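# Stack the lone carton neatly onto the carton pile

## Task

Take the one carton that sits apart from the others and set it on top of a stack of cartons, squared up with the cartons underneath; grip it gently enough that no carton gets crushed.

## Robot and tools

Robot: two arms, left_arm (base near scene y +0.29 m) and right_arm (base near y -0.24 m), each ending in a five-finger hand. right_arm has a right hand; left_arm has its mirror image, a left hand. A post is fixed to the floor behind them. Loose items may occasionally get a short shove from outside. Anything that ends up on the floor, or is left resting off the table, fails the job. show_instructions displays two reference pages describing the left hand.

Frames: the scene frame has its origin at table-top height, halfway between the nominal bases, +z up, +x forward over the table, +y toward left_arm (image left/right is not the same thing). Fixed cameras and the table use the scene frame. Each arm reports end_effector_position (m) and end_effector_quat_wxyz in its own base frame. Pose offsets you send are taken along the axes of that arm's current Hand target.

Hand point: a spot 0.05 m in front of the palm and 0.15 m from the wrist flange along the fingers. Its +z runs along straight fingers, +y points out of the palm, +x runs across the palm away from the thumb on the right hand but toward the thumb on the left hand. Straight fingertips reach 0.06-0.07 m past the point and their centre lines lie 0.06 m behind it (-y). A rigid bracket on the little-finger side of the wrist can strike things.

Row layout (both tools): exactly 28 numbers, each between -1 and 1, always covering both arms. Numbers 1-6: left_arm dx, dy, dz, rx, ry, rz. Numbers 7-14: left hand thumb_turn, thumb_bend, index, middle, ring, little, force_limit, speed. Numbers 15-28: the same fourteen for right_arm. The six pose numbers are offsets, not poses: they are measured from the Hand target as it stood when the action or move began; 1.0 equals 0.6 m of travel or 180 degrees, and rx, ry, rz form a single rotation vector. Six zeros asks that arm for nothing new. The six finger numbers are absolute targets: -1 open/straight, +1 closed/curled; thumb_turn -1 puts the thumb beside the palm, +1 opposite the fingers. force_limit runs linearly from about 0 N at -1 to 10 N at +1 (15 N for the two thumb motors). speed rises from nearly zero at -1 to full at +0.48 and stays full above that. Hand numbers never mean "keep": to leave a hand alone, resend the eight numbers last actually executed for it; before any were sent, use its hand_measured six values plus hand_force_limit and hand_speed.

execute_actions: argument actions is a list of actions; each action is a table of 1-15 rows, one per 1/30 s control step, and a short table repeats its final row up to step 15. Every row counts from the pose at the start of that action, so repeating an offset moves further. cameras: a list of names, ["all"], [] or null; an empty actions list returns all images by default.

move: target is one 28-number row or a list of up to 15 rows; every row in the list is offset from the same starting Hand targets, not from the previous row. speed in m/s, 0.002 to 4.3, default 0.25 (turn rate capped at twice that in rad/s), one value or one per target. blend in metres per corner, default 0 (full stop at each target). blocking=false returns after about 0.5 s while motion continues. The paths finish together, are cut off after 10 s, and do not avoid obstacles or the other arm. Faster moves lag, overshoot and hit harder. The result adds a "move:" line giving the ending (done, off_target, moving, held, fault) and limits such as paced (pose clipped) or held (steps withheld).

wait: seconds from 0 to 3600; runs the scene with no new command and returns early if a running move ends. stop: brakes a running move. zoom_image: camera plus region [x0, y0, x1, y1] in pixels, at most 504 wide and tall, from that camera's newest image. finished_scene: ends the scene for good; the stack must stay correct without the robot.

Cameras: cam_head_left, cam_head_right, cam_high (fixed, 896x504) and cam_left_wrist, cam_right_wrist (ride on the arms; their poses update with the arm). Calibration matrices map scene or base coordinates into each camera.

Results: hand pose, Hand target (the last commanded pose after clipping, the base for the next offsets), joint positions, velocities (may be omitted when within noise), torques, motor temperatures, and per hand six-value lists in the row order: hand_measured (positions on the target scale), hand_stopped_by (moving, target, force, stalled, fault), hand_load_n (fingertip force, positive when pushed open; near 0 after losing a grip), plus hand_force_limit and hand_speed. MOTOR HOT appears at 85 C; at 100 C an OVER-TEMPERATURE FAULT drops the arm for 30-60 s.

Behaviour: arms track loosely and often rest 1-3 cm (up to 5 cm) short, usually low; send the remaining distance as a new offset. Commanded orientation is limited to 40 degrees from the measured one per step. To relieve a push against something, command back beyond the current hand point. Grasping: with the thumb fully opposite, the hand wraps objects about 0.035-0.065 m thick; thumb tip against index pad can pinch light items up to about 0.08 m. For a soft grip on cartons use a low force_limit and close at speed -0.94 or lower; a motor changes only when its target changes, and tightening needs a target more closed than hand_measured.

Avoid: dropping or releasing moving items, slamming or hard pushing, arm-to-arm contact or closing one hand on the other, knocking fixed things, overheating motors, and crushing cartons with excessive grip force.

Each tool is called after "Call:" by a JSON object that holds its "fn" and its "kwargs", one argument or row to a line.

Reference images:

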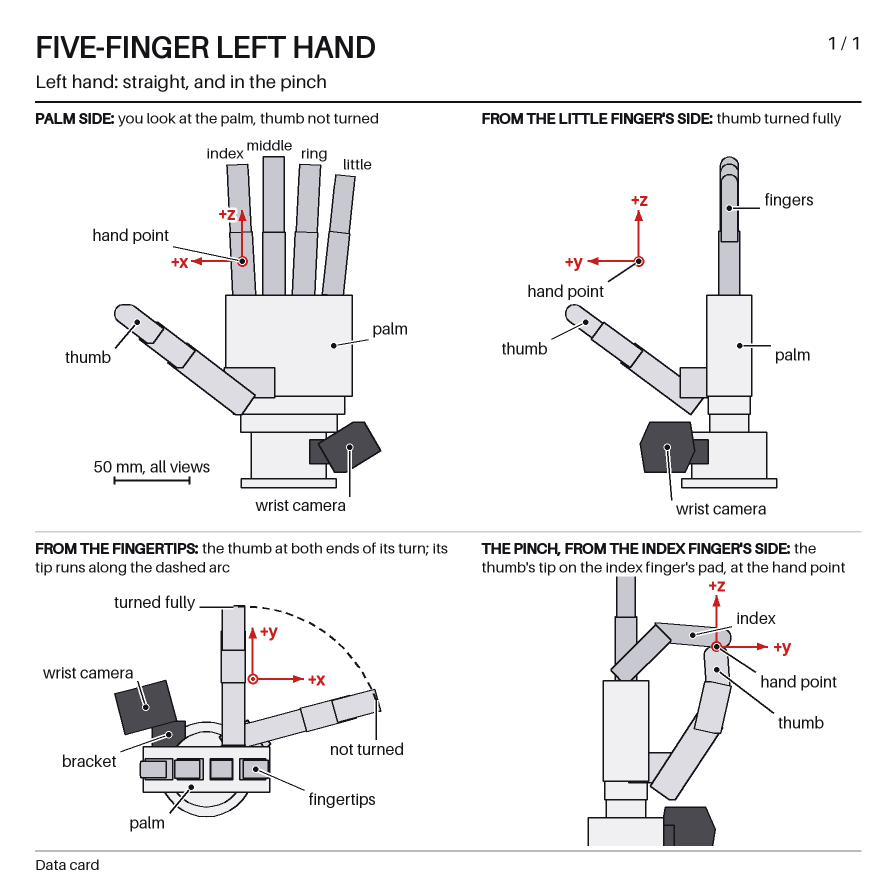

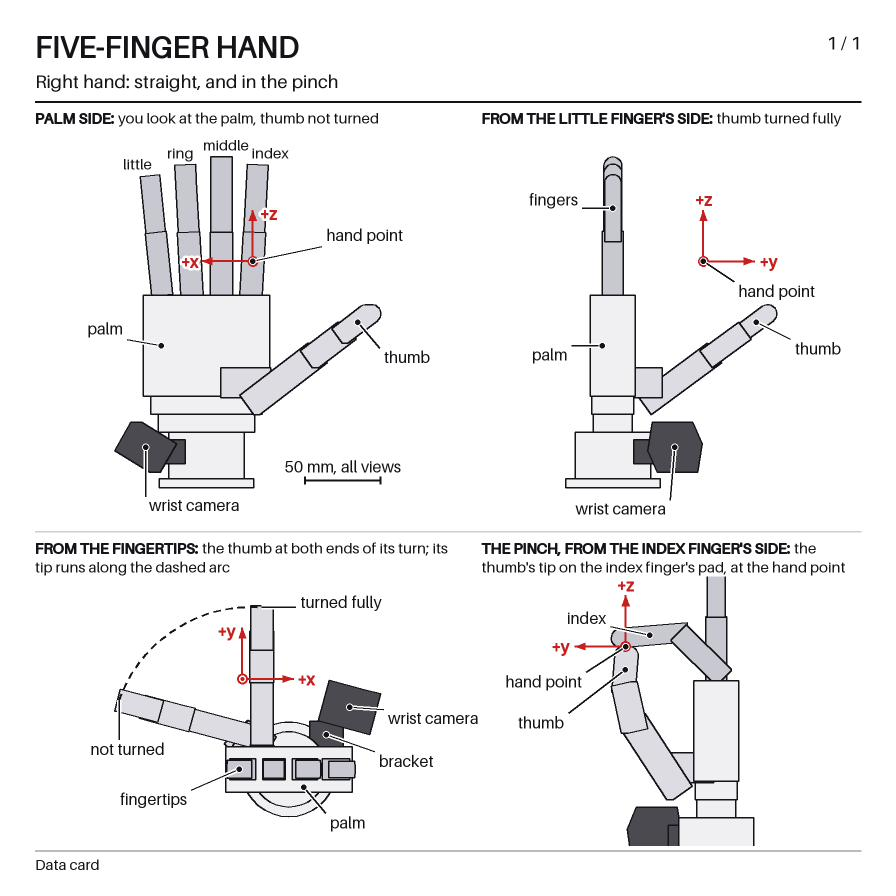

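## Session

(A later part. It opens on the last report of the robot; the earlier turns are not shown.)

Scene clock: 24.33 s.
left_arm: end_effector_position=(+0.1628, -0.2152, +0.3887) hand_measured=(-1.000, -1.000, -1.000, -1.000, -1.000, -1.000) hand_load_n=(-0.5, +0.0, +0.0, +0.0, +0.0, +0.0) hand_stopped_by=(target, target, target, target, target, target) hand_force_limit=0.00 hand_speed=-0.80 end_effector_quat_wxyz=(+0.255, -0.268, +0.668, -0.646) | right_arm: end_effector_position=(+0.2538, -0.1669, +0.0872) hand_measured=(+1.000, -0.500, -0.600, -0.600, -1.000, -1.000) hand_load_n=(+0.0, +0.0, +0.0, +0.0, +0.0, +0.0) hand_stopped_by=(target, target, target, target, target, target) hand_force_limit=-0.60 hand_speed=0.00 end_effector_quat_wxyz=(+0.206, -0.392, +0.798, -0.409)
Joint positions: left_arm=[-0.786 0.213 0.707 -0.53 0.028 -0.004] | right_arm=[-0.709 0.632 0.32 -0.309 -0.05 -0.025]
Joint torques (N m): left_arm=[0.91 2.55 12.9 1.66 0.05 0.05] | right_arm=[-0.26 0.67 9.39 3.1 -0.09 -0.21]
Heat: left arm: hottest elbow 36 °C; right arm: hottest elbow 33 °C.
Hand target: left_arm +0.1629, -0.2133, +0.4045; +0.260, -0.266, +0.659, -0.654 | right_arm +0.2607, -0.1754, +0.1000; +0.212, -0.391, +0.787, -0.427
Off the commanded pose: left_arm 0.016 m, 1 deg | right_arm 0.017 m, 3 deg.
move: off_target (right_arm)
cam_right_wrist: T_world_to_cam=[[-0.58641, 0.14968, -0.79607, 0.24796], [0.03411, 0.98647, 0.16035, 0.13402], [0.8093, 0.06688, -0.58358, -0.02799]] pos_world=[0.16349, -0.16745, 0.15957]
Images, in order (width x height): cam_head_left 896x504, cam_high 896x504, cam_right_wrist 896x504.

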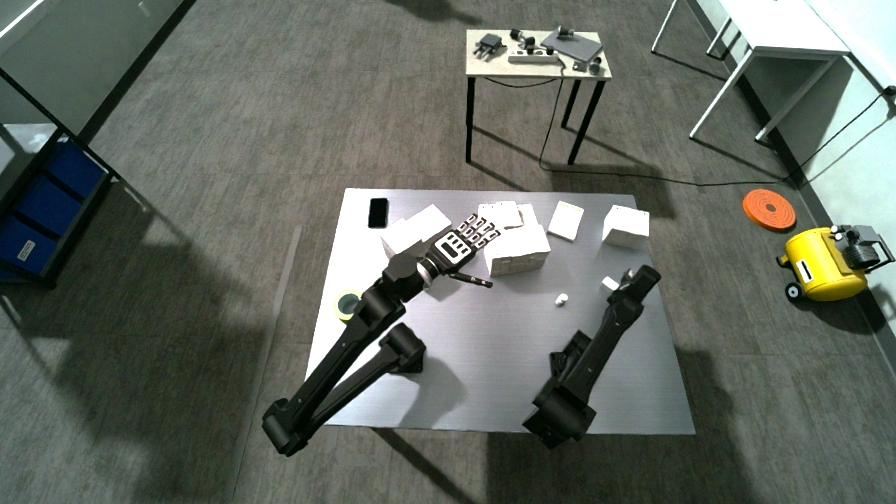

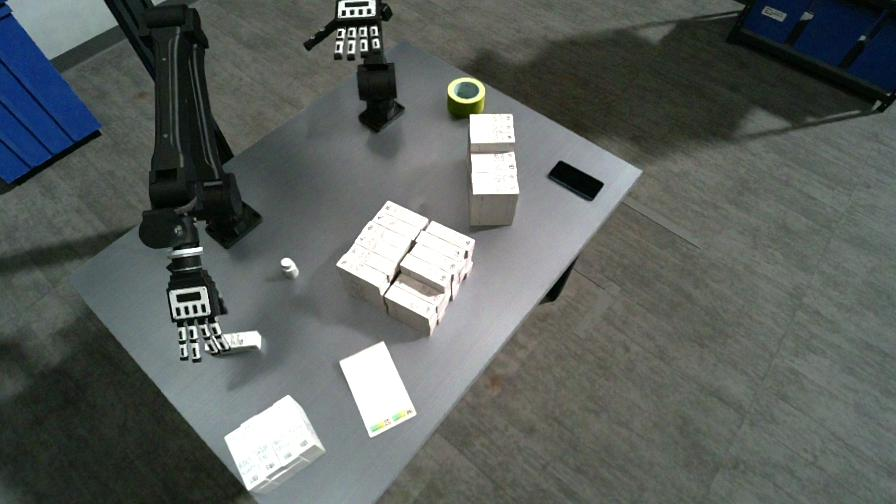

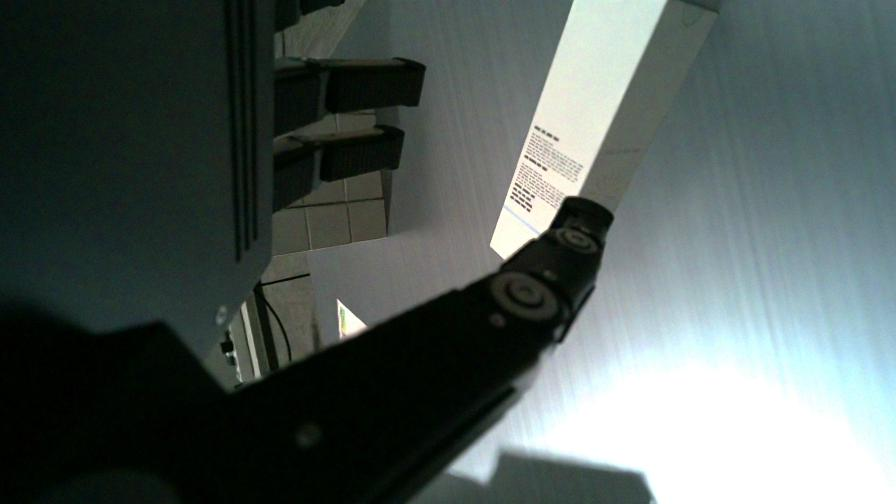

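Call:
{"fn": "move", "kwargs": {
  "target": [0,0,0,0,0,0,-1,-1,-1,-1,-1,-1,0,-0.8,0,0.0472,0.0405,0,0,0,1,-0.5,-0.6,-0.6,-1,-1,-0.6,0],
  "cameras": ["cam_right_wrist","cam_high","cam_head_left"],
  "speed": 0.1
}}

Call:
{"fn": "zoom_image", "kwargs": {
  "camera": "cam_high",
  "region": [160, 290, 280, 390]
}}

Call:
{"fn": "zoom_image", "kwargs": {
  "camera": "cam_right_wrist",
  "region": [400, 0, 800, 300]
}}

Scene clock: 29.37 s.
left_arm: end_effector_position=(+0.1628, -0.2152, +0.3887) hand_measured=(-1.000, -1.000, -1.000, -1.000, -1.000, -1.000) hand_load_n=(+0.0, +0.0, +0.0, +0.0, +0.0, +0.0) hand_stopped_by=(target, target, target, target, target, target) hand_force_limit=0.00 hand_speed=-0.80 end_effector_quat_wxyz=(+0.255, -0.268, +0.668, -0.646) | right_arm: end_effector_position=(+0.2573, -0.1699, +0.0513) hand_measured=(+1.000, -0.500, -0.600, -0.600, -1.000, -1.000) hand_load_n=(+0.0, +0.0, +0.0, +0.0, +0.0, +0.0) hand_stopped_by=(target, target, target, target, target, target) hand_force_limit=-0.60 hand_speed=0.00 end_effector_quat_wxyz=(+0.206, -0.392, +0.798, -0.409)
Joint positions: left_arm=[-0.786 0.213 0.707 -0.53 0.028 -0.004] | right_arm=[-0.709 0.738 0.248 -0.13 -0.05 -0.025]
Joint torques (N m): left_arm=[1.03 3.49 13.03 1.8 0.05 -0.06] | right_arm=[-0.09 0.26 8.75 3.18 -0.05 -0.19]
Heat: left arm: hottest elbow 37 °C; right arm: hottest elbow 34 °C.
Hand target: left_arm +0.1629, -0.2133, +0.4045; +0.260, -0.266, +0.659, -0.654 | right_arm +0.2646, -0.1783, +0.0630; +0.212, -0.391, +0.788, -0.427
Off the commanded pose: left_arm 0.016 m, 1 deg | right_arm 0.016 m, 2 deg.
move: off_target (right_arm)
cam_right_wrist: T_world_to_cam=[[-0.58606, 0.14947, -0.79636, 0.22168], [0.03408, 0.98652, 0.16008, 0.14259], [0.80955, 0.06667, -0.58325, -0.05168]] pos_world=[0.16689, -0.17035, 0.12357]
Images, in order (width x height): cam_head_left 896x504, cam_high 896x504, cam_right_wrist 896x504.

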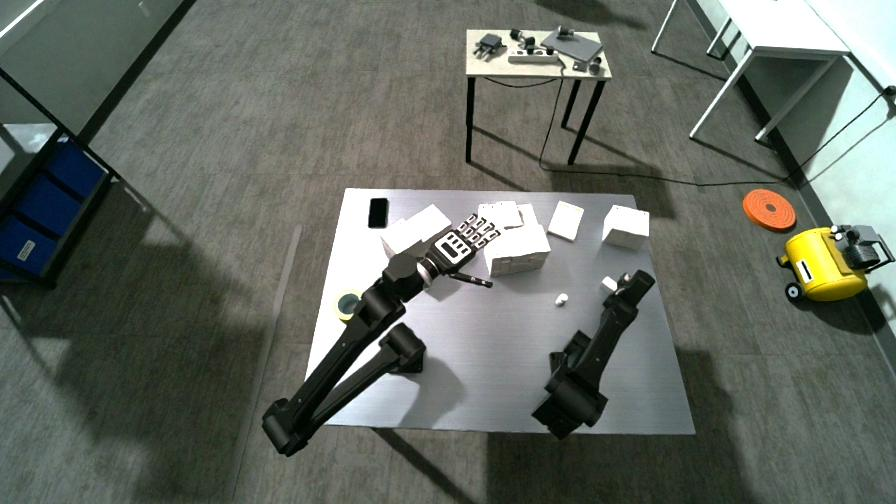

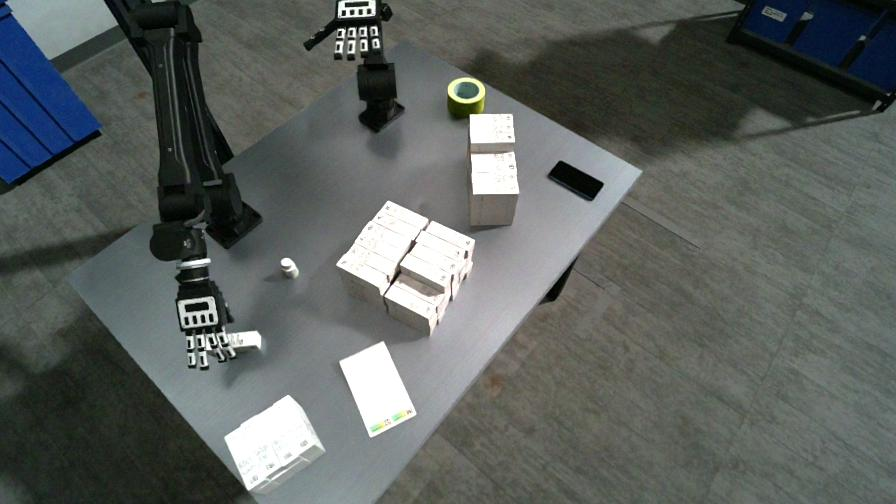

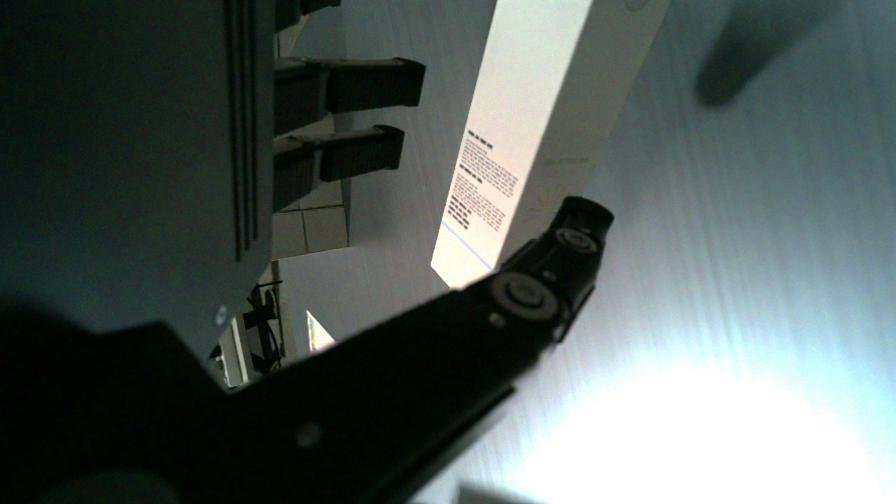

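Scaled by 4.200 from the camera's image (finer frame: 1280x720).

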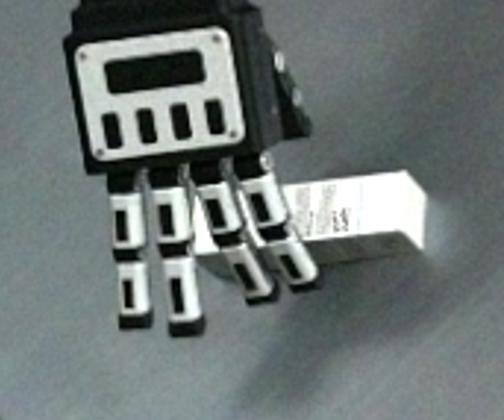

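Scaled by 1.260 from the camera's image (finer frame: 1280x720).

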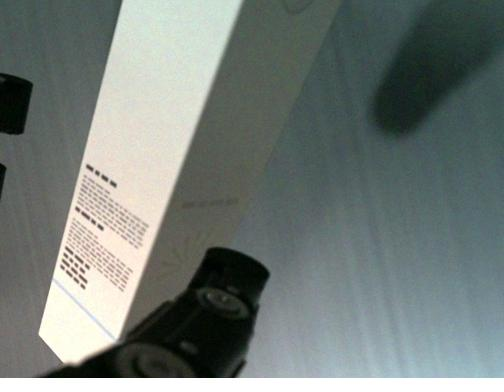

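Call:
{"fn": "move", "kwargs": {
  "target": [0,0,0,0,0,0,-1,-1,-1,-1,-1,-1,0,-0.8,0,0.0349,0.0227,0,0,0,1,-0.5,-0.6,-0.6,-1,-1,-0.6,0],
  "cameras": ["cam_right_wrist","cam_high","cam_head_left","cam_left_wrist"],
  "speed": 0.08
}}

Call:
{"fn": "zoom_image", "kwargs": {
  "camera": "cam_high",
  "region": [160, 290, 280, 390]
}}

Call:
{"fn": "zoom_image", "kwargs": {
  "camera": "cam_left_wrist",
  "region": [240, 230, 440, 380]
}}

Scene clock: 32.27 s.
left_arm: end_effector_position=(+0.1628, -0.2152, +0.3887) hand_measured=(-1.000, -1.000, -1.000, -1.000, -1.000, -1.000) hand_load_n=(+0.0, +0.0, +0.0, +0.0, +0.0, +0.0) hand_stopped_by=(target, target, target, target, target, target) hand_force_limit=0.00 hand_speed=-0.80 end_effector_quat_wxyz=(+0.255, -0.268, +0.668, -0.646) | right_arm: end_effector_position=(+0.2570, -0.1697, +0.0271) hand_measured=(+1.000, -0.500, -0.600, -0.600, -1.000, -1.000) hand_load_n=(+0.0, +0.0, +0.0, +0.0, +0.0, +0.0) hand_stopped_by=(target, target, target, target, target, target) hand_force_limit=-0.60 hand_speed=0.00 end_effector_quat_wxyz=(+0.207, -0.391, +0.798, -0.409)
Joint positions: left_arm=[-0.786 0.213 0.707 -0.53 0.028 -0.004] | right_arm=[-0.709 0.821 0.199 0.003 -0.05 -0.025]
Joint torques (N m): left_arm=[0.67 3.49 13.01 1.74 0.08 -0.02] | right_arm=[-0.15 -0.15 8.13 3.21 -0.05 -0.19]
Heat: left arm: hottest elbow 37 °C; right arm: hottest elbow 34 °C.
Hand target: left_arm +0.1629, -0.2133, +0.4045; +0.260, -0.266, +0.659, -0.654 | right_arm +0.2646, -0.1783, +0.0380; +0.212, -0.391, +0.788, -0.427
Off the commanded pose: left_arm 0.016 m, 1 deg | right_arm 0.016 m, 2 deg.
move: off_target (right_arm)
cam_right_wrist: T_world_to_cam=[[-0.58535, 0.14875, -0.79702, 0.202], [0.03384, 0.98665, 0.15929, 0.14643], [0.81007, 0.06627, -0.58257, -0.06592]] pos_world=[0.16669, -0.17015, 0.09927]
Images, in order (width x height): cam_head_left 896x504, cam_high 896x504, cam_left_wrist 896x504, cam_right_wrist 896x504.

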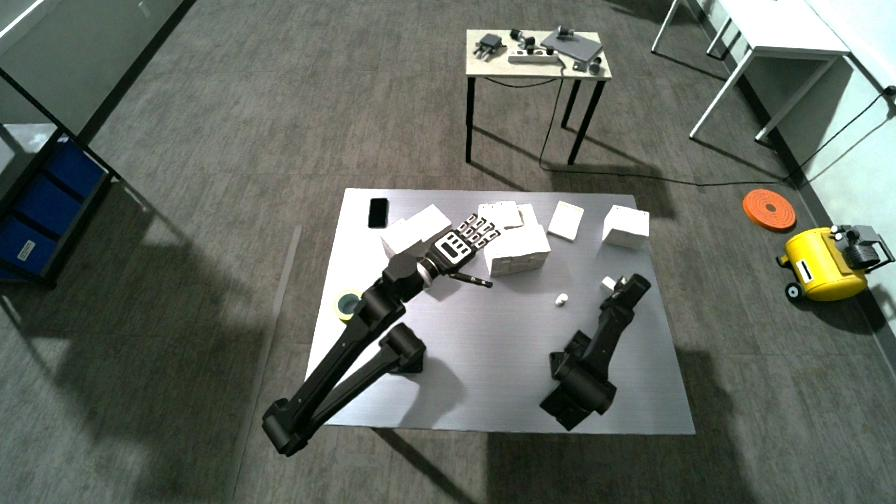

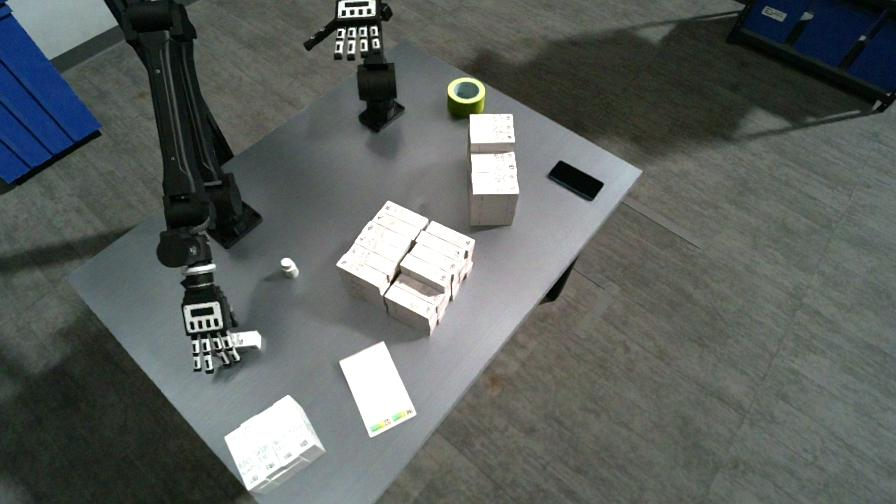

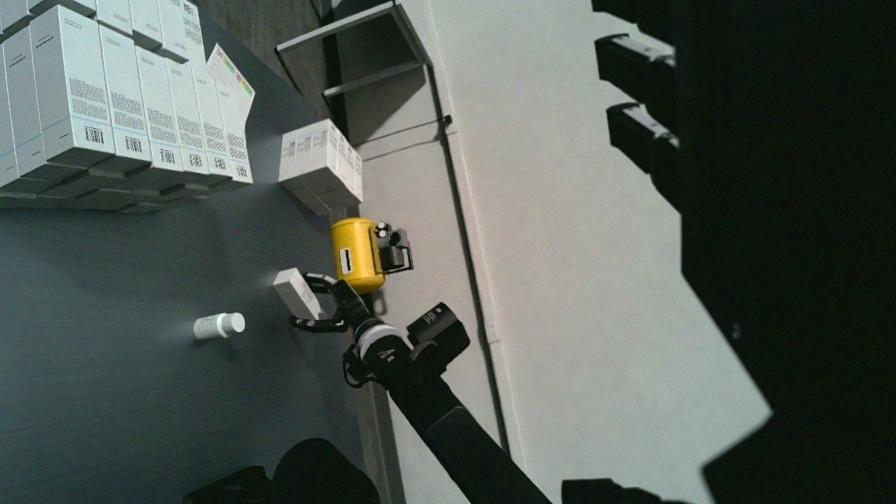

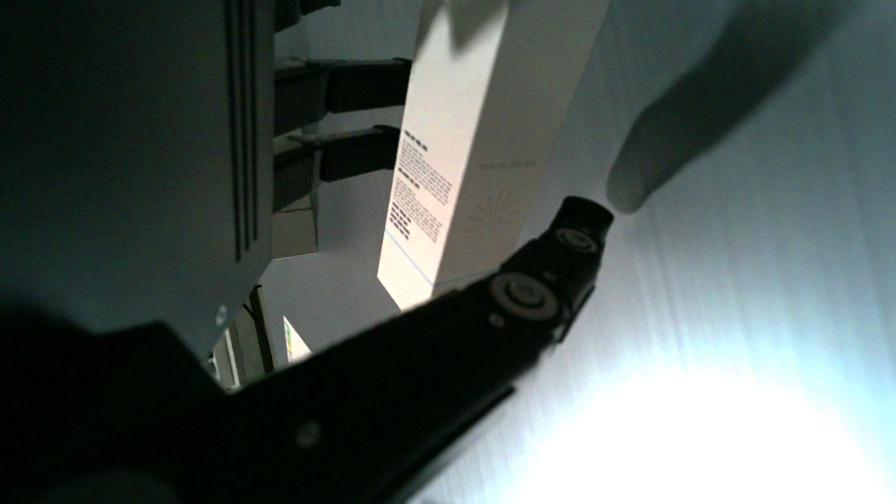

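Scaled by 4.200 from the camera's image (finer frame: 1280x720).

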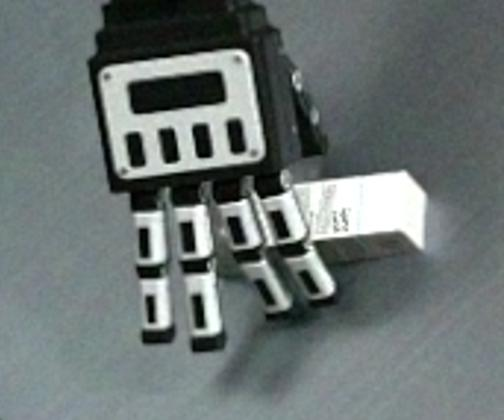

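Scaled by 2.520 from the camera's image (finer frame: 1280x720).

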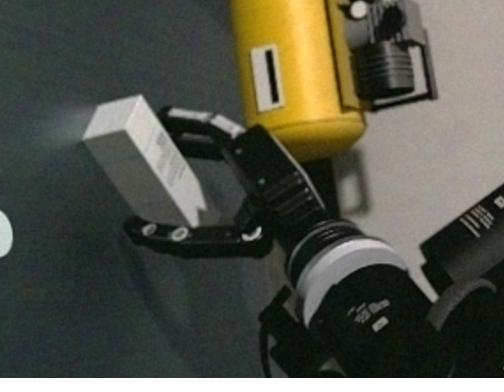

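Call:
{"fn": "move", "kwargs": {
  "target": [
    [0,0,0,0,0,0,-1,-1,-1,-1,-1,-1,0,-0.8,0,0.007,0.0045,0,0,0,1,-0.5,-0.6,-0.6,-1,-1,-0.6,0],
    [0,0,0,0,0,0,-1,-1,-1,-1,-1,-1,0,-0.8,0,0.007,0.0045,0,0,0,1,-0.5,-0.34,-0.34,-1,-1,-0.6,-0.7]
  ],
  "cameras": ["cam_right_wrist","cam_high","cam_left_wrist"],
  "speed": 0.08
}}

Call:
{"fn": "zoom_image", "kwargs": {
  "camera": "cam_high",
  "region": [160, 290, 280, 390]
}}

Call:
{"fn": "zoom_image", "kwargs": {
  "camera": "cam_left_wrist",
  "region": [250, 240, 390, 350]
}}

Scene clock: 34.43 s.
left_arm: end_effector_position=(+0.1628, -0.2152, +0.3887) hand_measured=(-1.000, -1.000, -1.000, -1.000, -1.000, -1.000) hand_load_n=(+0.0, +0.0, -0.5, +0.0, +0.0, +0.0) hand_stopped_by=(target, target, target, target, target, target) hand_force_limit=0.00 hand_speed=-0.80 end_effector_quat_wxyz=(+0.255, -0.268, +0.668, -0.646) | right_arm: end_effector_position=(+0.2576, -0.1702, +0.0227) hand_measured=(+1.000, -0.500, -0.340, -0.340, -1.000, -1.000) hand_load_n=(+0.0, +0.0, +0.0, +0.0, +0.0, +0.0) hand_stopped_by=(target, target, target, target, target, target) hand_force_limit=-0.60 hand_speed=-0.70 end_effector_quat_wxyz=(+0.207, -0.391, +0.797, -0.411)
Joint positions: left_arm=[-0.786 0.213 0.707 -0.53 0.028 -0.004] | right_arm=[-0.709 0.842 0.19 0.037 -0.05 -0.025]
Joint torques (N m): left_arm=[0.73 2.9 12.94 1.73 0.06 0.04] | right_arm=[-0.09 -0.21 7.94 3.03 -0.05 -0.19]
Heat: left arm: hottest elbow 37 °C; right arm: hottest elbow 34 °C.
Hand target: left_arm +0.1629, -0.2133, +0.4045; +0.260, -0.266, +0.659, -0.654 | right_arm +0.2646, -0.1783, +0.0331; +0.212, -0.391, +0.787, -0.427
Off the commanded pose: left_arm 0.016 m, 1 deg | right_arm 0.015 m, 2 deg.
move: off_target (right_arm); target 2's new numbers were sent with right_arm's hand 0.016 m and 2 deg from that target
cam_right_wrist: T_world_to_cam=[[-0.58309, 0.1469, -0.79902, 0.19806], [0.03345, 0.98702, 0.15706, 0.14779], [0.81172, 0.06485, -0.58044, -0.06954]] pos_world=[0.16699, -0.17045, 0.09467]
Images, in order (width x height): cam_high 896x504, cam_left_wrist 896x504, cam_right_wrist 896x504.

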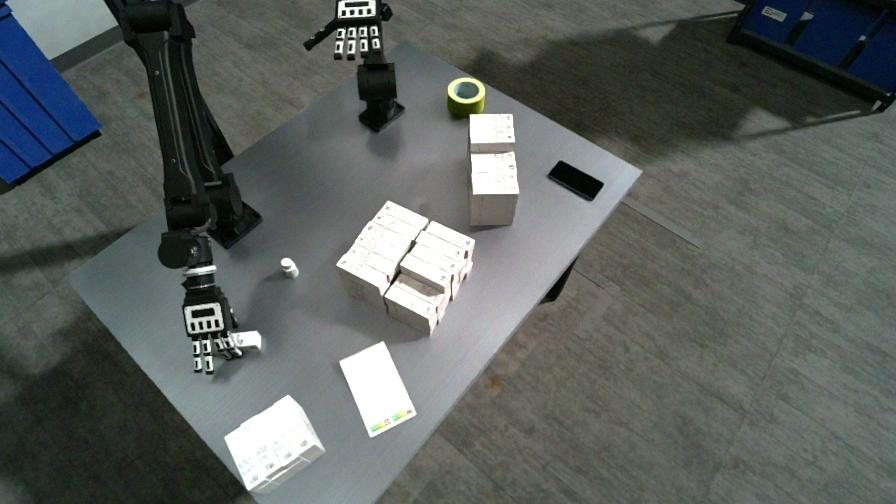

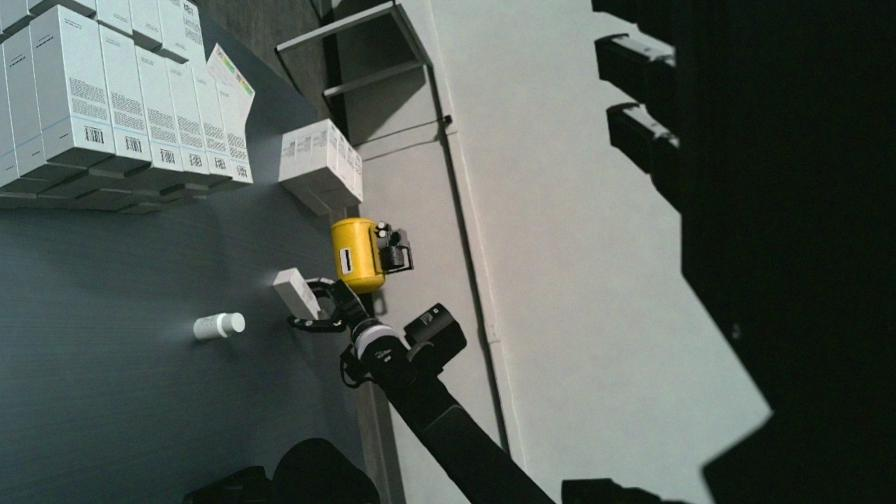

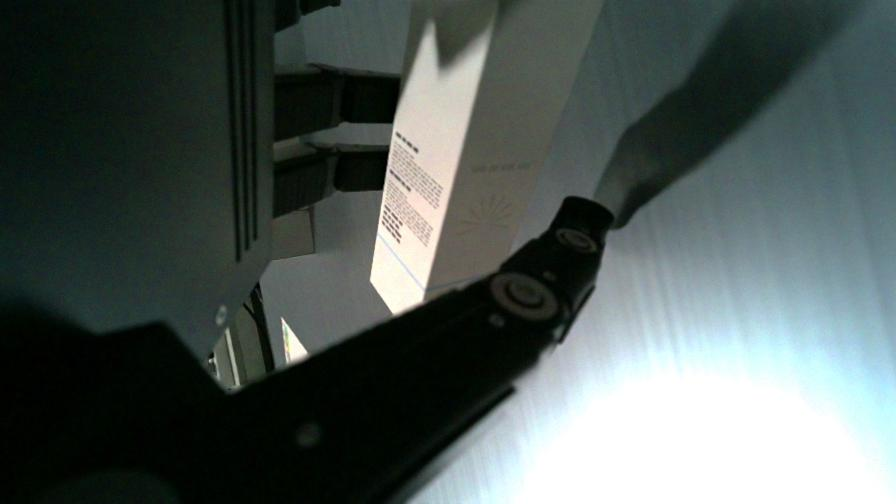

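Scaled by 4.200 from the camera's image (finer frame: 1280x720).

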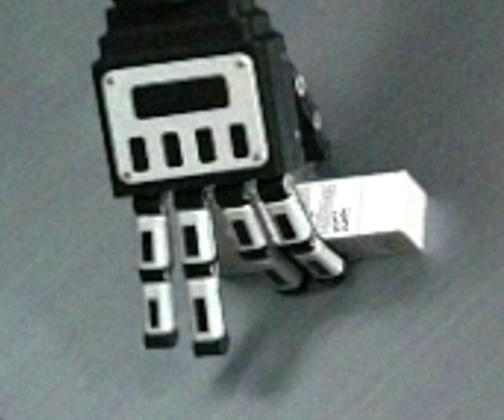

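Scaled by 3.600 from the camera's image (finer frame: 1280x720).

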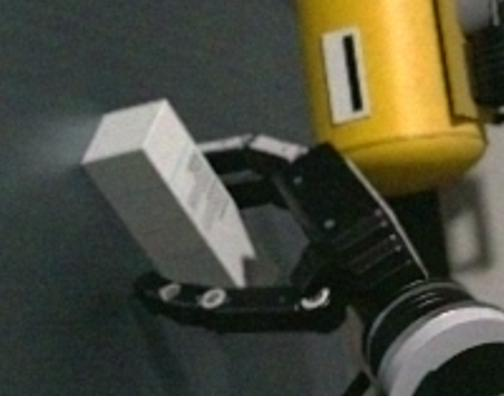

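Call:
{"fn": "move", "kwargs": {
  "target": [0,0,0,0,0,0,-1,-1,-1,-1,-1,-1,0,-0.8,0,0,0,0,0,0,1,0.2,-0.34,-0.34,-1,-1,-0.72,-0.94],
  "cameras": ["cam_right_wrist","cam_high","cam_left_wrist"]
}}

Call:
{"fn": "zoom_image", "kwargs": {
  "camera": "cam_high",
  "region": [160, 290, 280, 390]
}}

Call:
{"fn": "zoom_image", "kwargs": {
  "camera": "cam_left_wrist",
  "region": [250, 240, 390, 350]
}}

Scene clock: 39.80 s.
left_arm: end_effector_position=(+0.1628, -0.2152, +0.3887) hand_measured=(-1.000, -1.000, -1.000, -1.000, -1.000, -1.000) hand_load_n=(+0.0, +0.0, -0.5, +0.0, +0.0, +0.0) hand_stopped_by=(target, target, target, target, target, target) hand_force_limit=0.00 hand_speed=-0.80 end_effector_quat_wxyz=(+0.255, -0.268, +0.668, -0.646) | right_arm: end_effector_position=(+0.2576, -0.1702, +0.0227) hand_measured=(+1.000, -0.072, -0.340, -0.340, -1.000, -1.000) hand_load_n=(+0.0, +0.0, +0.0, +0.5, +0.0, +0.0) hand_stopped_by=(target, moving, target, target, target, target) hand_force_limit=-0.72 hand_speed=-0.94 end_effector_quat_wxyz=(+0.207, -0.391, +0.797, -0.411)
Joint positions: left_arm=[-0.786 0.213 0.707 -0.53 0.028 -0.004] | right_arm=[-0.709 0.842 0.19 0.037 -0.05 -0.025]
Joint torques (N m): left_arm=[0.38 3.14 13.01 1.29 0.07 -0.01] | right_arm=[-0.15 -0.21 7.94 3.03 -0.05 -0.19]
Heat: left arm: hottest elbow 38 °C; right arm: hottest elbow 34 °C.
Hand target: left_arm +0.1629, -0.2133, +0.4045; +0.260, -0.266, +0.659, -0.654 | right_arm +0.2646, -0.1783, +0.0331; +0.212, -0.391, +0.787, -0.427
Off the commanded pose: left_arm 0.016 m, 1 deg | right_arm 0.015 m, 2 deg.
move: moving (right_arm; no rest 5 s after the move's start)
cam_right_wrist: T_world_to_cam=[[-0.58309, 0.1469, -0.79902, 0.19806], [0.03345, 0.98702, 0.15706, 0.14779], [0.81172, 0.06485, -0.58044, -0.06954]] pos_world=[0.16699, -0.17045, 0.09467]
Images, in order (width x height): cam_high 896x504, cam_left_wrist 896x504, cam_right_wrist 896x504.

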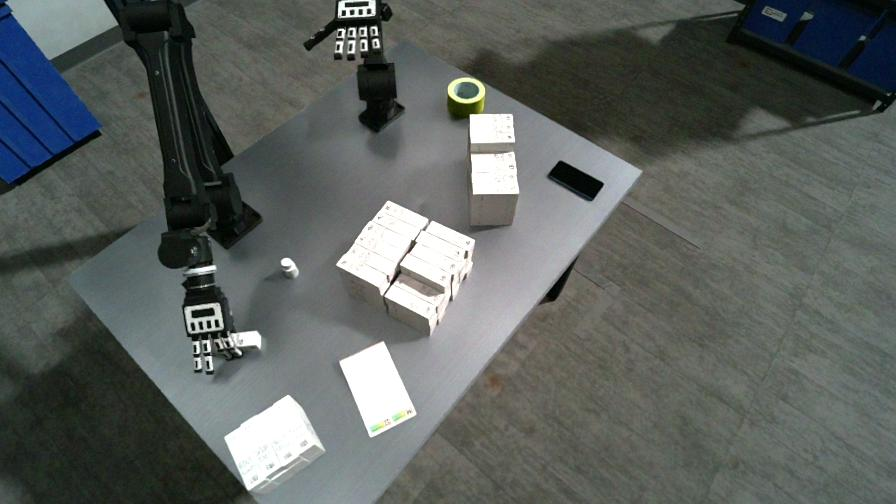

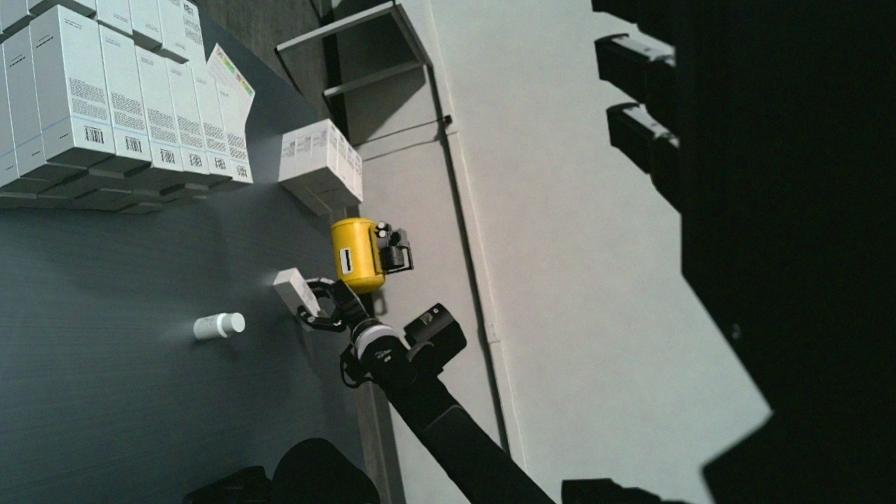

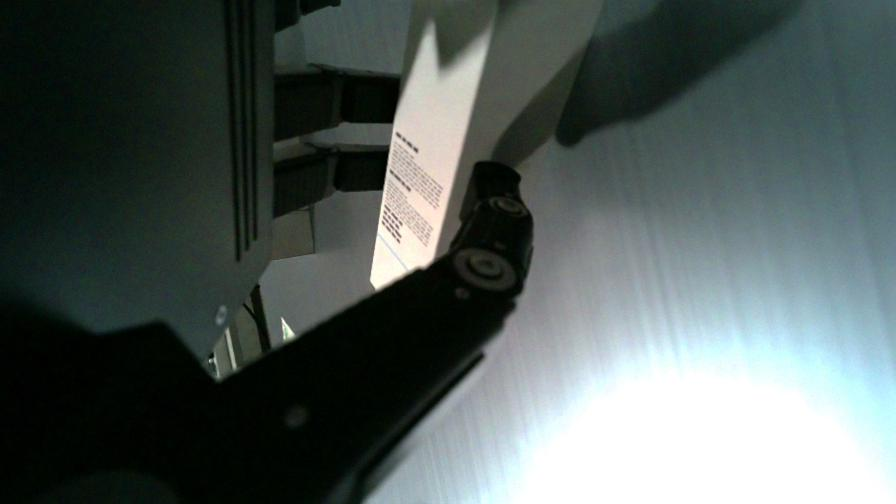

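Scaled by 4.200 from the camera's image (finer frame: 1280x720).

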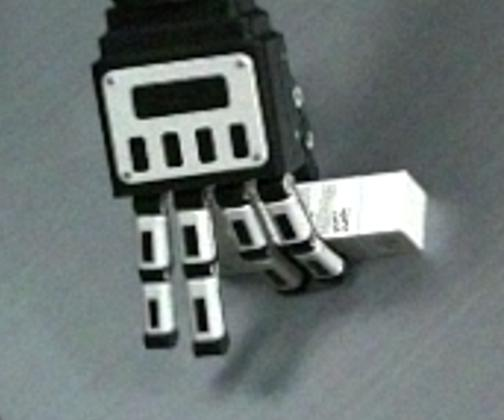

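Scaled by 3.600 from the camera's image (finer frame: 1280x720).

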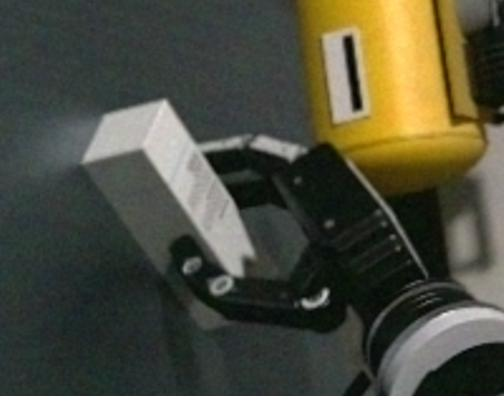

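Call:
{"fn": "wait", "kwargs": {
  "seconds": 2,
  "cameras": ["cam_right_wrist","cam_high","cam_left_wrist"]
}}

Call:
{"fn": "zoom_image", "kwargs": {
  "camera": "cam_left_wrist",
  "region": [250, 240, 390, 350]
}}

Scene clock: 41.97 s.
left_arm: end_effector_position=(+0.1628, -0.2152, +0.3887) hand_measured=(-1.000, -1.000, -1.000, -1.000, -1.000, -1.000) hand_load_n=(+0.0, +0.0, +0.0, +0.0, +0.0, +0.0) hand_stopped_by=(target, target, target, target, target, target) hand_force_limit=0.00 hand_speed=-0.80 end_effector_quat_wxyz=(+0.255, -0.268, +0.668, -0.646) | right_arm: end_effector_position=(+0.2576, -0.1702, +0.0227) hand_measured=(+1.000, +0.010, -0.340, -0.340, -1.000, -1.000) hand_load_n=(+0.5, +2.0, +0.5, +0.5, +0.0, +0.0) hand_stopped_by=(target, force, target, target, target, target) hand_force_limit=-0.72 hand_speed=-0.94 end_effector_quat_wxyz=(+0.207, -0.391, +0.797, -0.411)
Joint positions: left_arm=[-0.786 0.213 0.707 -0.53 0.028 -0.004] | right_arm=[-0.709 0.842 0.19 0.037 -0.05 -0.025]
Joint torques (N m): left_arm=[0.15 3.43 13.11 1.57 0.05 -0.01] | right_arm=[-0.15 -0.21 7.94 3.03 -0.05 -0.19]
Heat: left arm: hottest elbow 38 °C; right arm: hottest elbow 34 °C.
Hand target: left_arm +0.1629, -0.2133, +0.4045; +0.260, -0.266, +0.659, -0.654 | right_arm +0.2646, -0.1783, +0.0331; +0.212, -0.391, +0.787, -0.427
Off the commanded pose: left_arm 0.016 m, 1 deg | right_arm 0.015 m, 2 deg.
wait: 2.00 s; at rest by 0.87 s
cam_right_wrist: T_world_to_cam=[[-0.58309, 0.1469, -0.79902, 0.19806], [0.03345, 0.98702, 0.15706, 0.14779], [0.81172, 0.06485, -0.58044, -0.06954]] pos_world=[0.16699, -0.17045, 0.09467]
Images, in order (width x height): cam_high 896x504, cam_left_wrist 896x504, cam_right_wrist 896x504.

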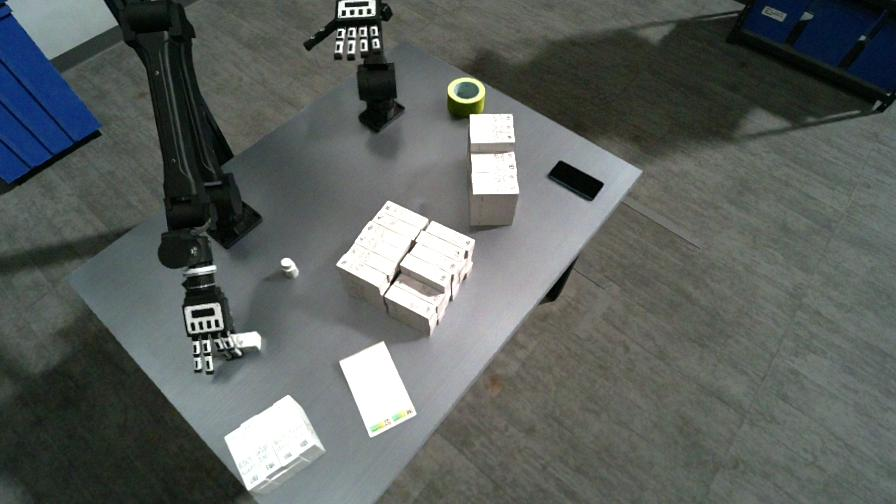

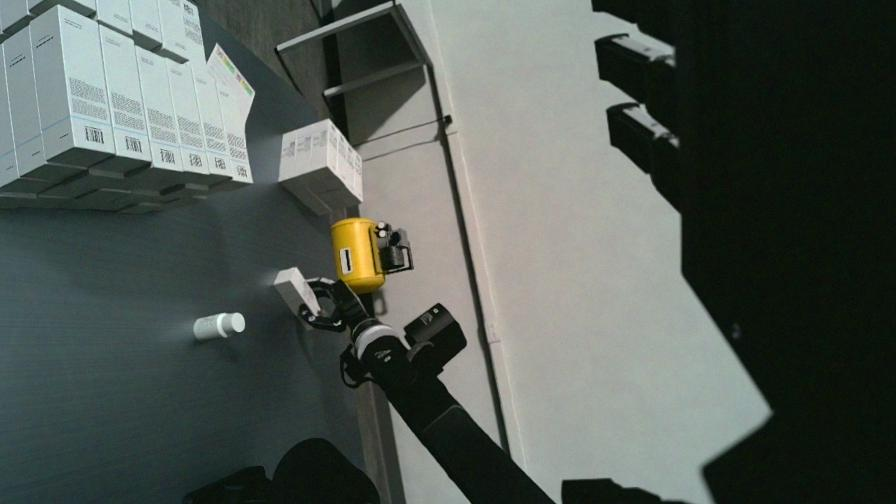

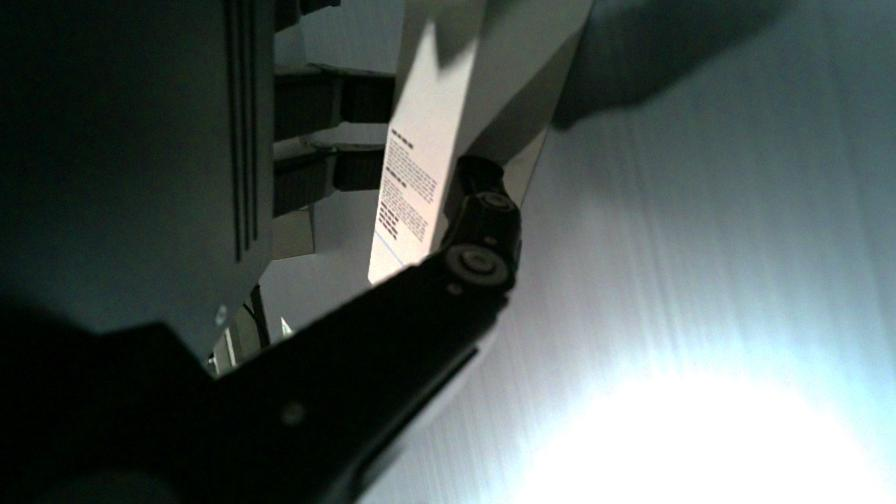

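Scaled by 3.600 from the camera's image (finer frame: 1280x720).

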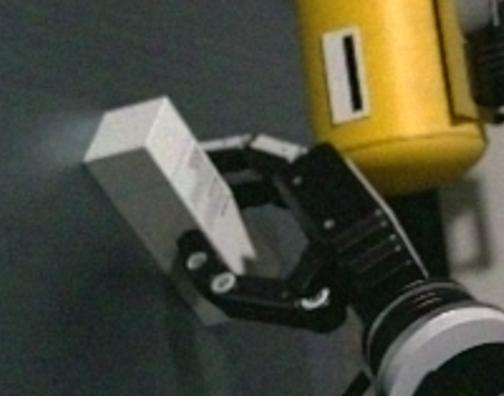

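Call:
{"fn": "move", "kwargs": {
  "target": [0,0,0,0,0,0,-1,-1,-1,-1,-1,-1,0,-0.8,0,-0.0559,-0.0363,0,0,0,1,0.2,-0.34,-0.34,-1,-1,-0.72,-0.94],
  "cameras": ["cam_right_wrist","cam_high","cam_left_wrist"],
  "speed": 0.06
}}

Call:
{"fn": "zoom_image", "kwargs": {
  "camera": "cam_left_wrist",
  "region": [250, 240, 390, 350]
}}

Call:
{"fn": "zoom_image", "kwargs": {
  "camera": "cam_high",
  "region": [160, 290, 280, 390]
}}

Scene clock: 43.87 s.
left_arm: end_effector_position=(+0.1628, -0.2152, +0.3887) hand_measured=(-1.000, -1.000, -1.000, -1.000, -1.000, -1.000) hand_load_n=(-0.5, +0.0, +0.0, +0.5, +0.0, +0.0) hand_stopped_by=(target, target, target, target, target, target) hand_force_limit=0.00 hand_speed=-0.80 end_effector_quat_wxyz=(+0.255, -0.268, +0.668, -0.646) | right_arm: end_effector_position=(+0.2517, -0.1651, +0.0432) hand_measured=(+1.000, +0.010, -0.340, -0.340, -1.000, -1.000) hand_load_n=(+0.0, +2.0, +1.0, +1.0, +0.0, +0.0) hand_stopped_by=(target, force, target, target, target, target) hand_force_limit=-0.72 hand_speed=-0.94 end_effector_quat_wxyz=(+0.204, -0.393, +0.801, -0.404)
Joint positions: left_arm=[-0.786 0.213 0.707 -0.53 0.028 -0.004] | right_arm=[-0.709 0.729 0.228 -0.132 -0.05 -0.025]
Joint torques (N m): left_arm=[0.67 3.6 13 1.63 0.06 0] | right_arm=[-0.03 -0.91 12.1 1.36 -0.02 -0.18]
Heat: left arm: hottest elbow 38 °C; right arm: hottest elbow 34 °C.
Hand target: left_arm +0.1629, -0.2133, +0.4045; +0.260, -0.266, +0.659, -0.654 | right_arm +0.2646, -0.1783, +0.0730; +0.212, -0.391, +0.787, -0.427
Off the commanded pose: left_arm 0.016 m, 1 deg | right_arm 0.035 m, 3 deg.
move: off_target (right_arm)
cam_right_wrist: T_world_to_cam=[[-0.59387, 0.15559, -0.78938, 0.21395], [0.03542, 0.98523, 0.16755, 0.13846], [0.80378, 0.07154, -0.59061, -0.04968]] pos_world=[0.16209, -0.16615, 0.11635]
Images, in order (width x height): cam_high 896x504, cam_left_wrist 896x504, cam_right_wrist 896x504.

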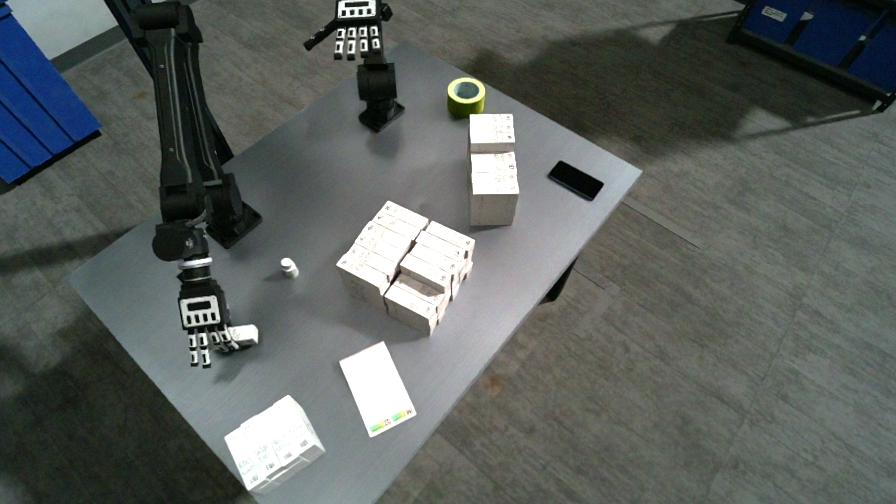

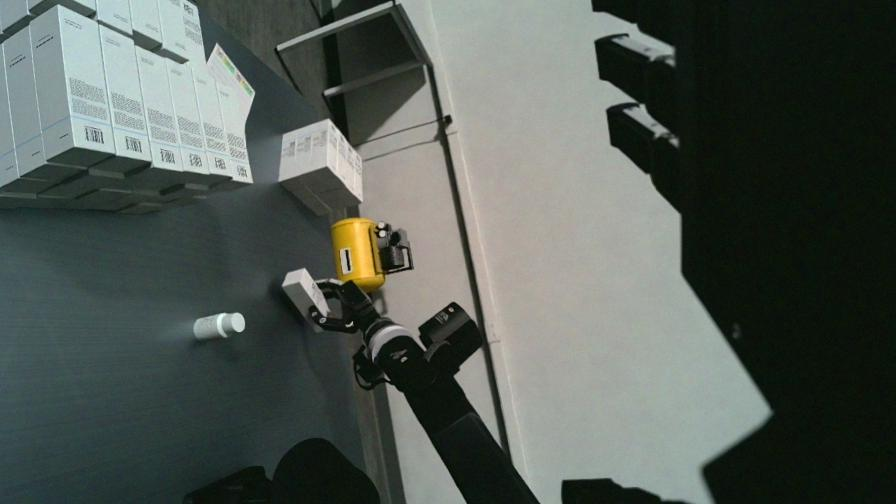

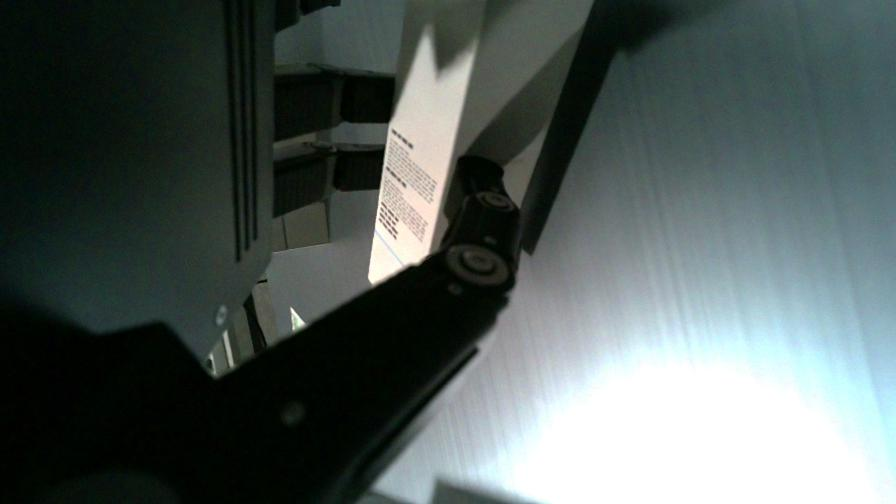

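Scaled by 3.600 from the camera's image (finer frame: 1280x720).

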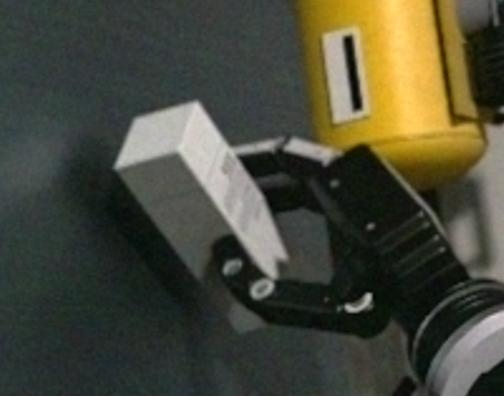

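Scaled by 4.200 from the camera's image (finer frame: 1280x720).

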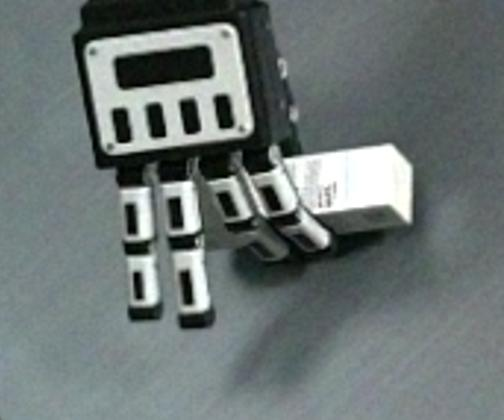

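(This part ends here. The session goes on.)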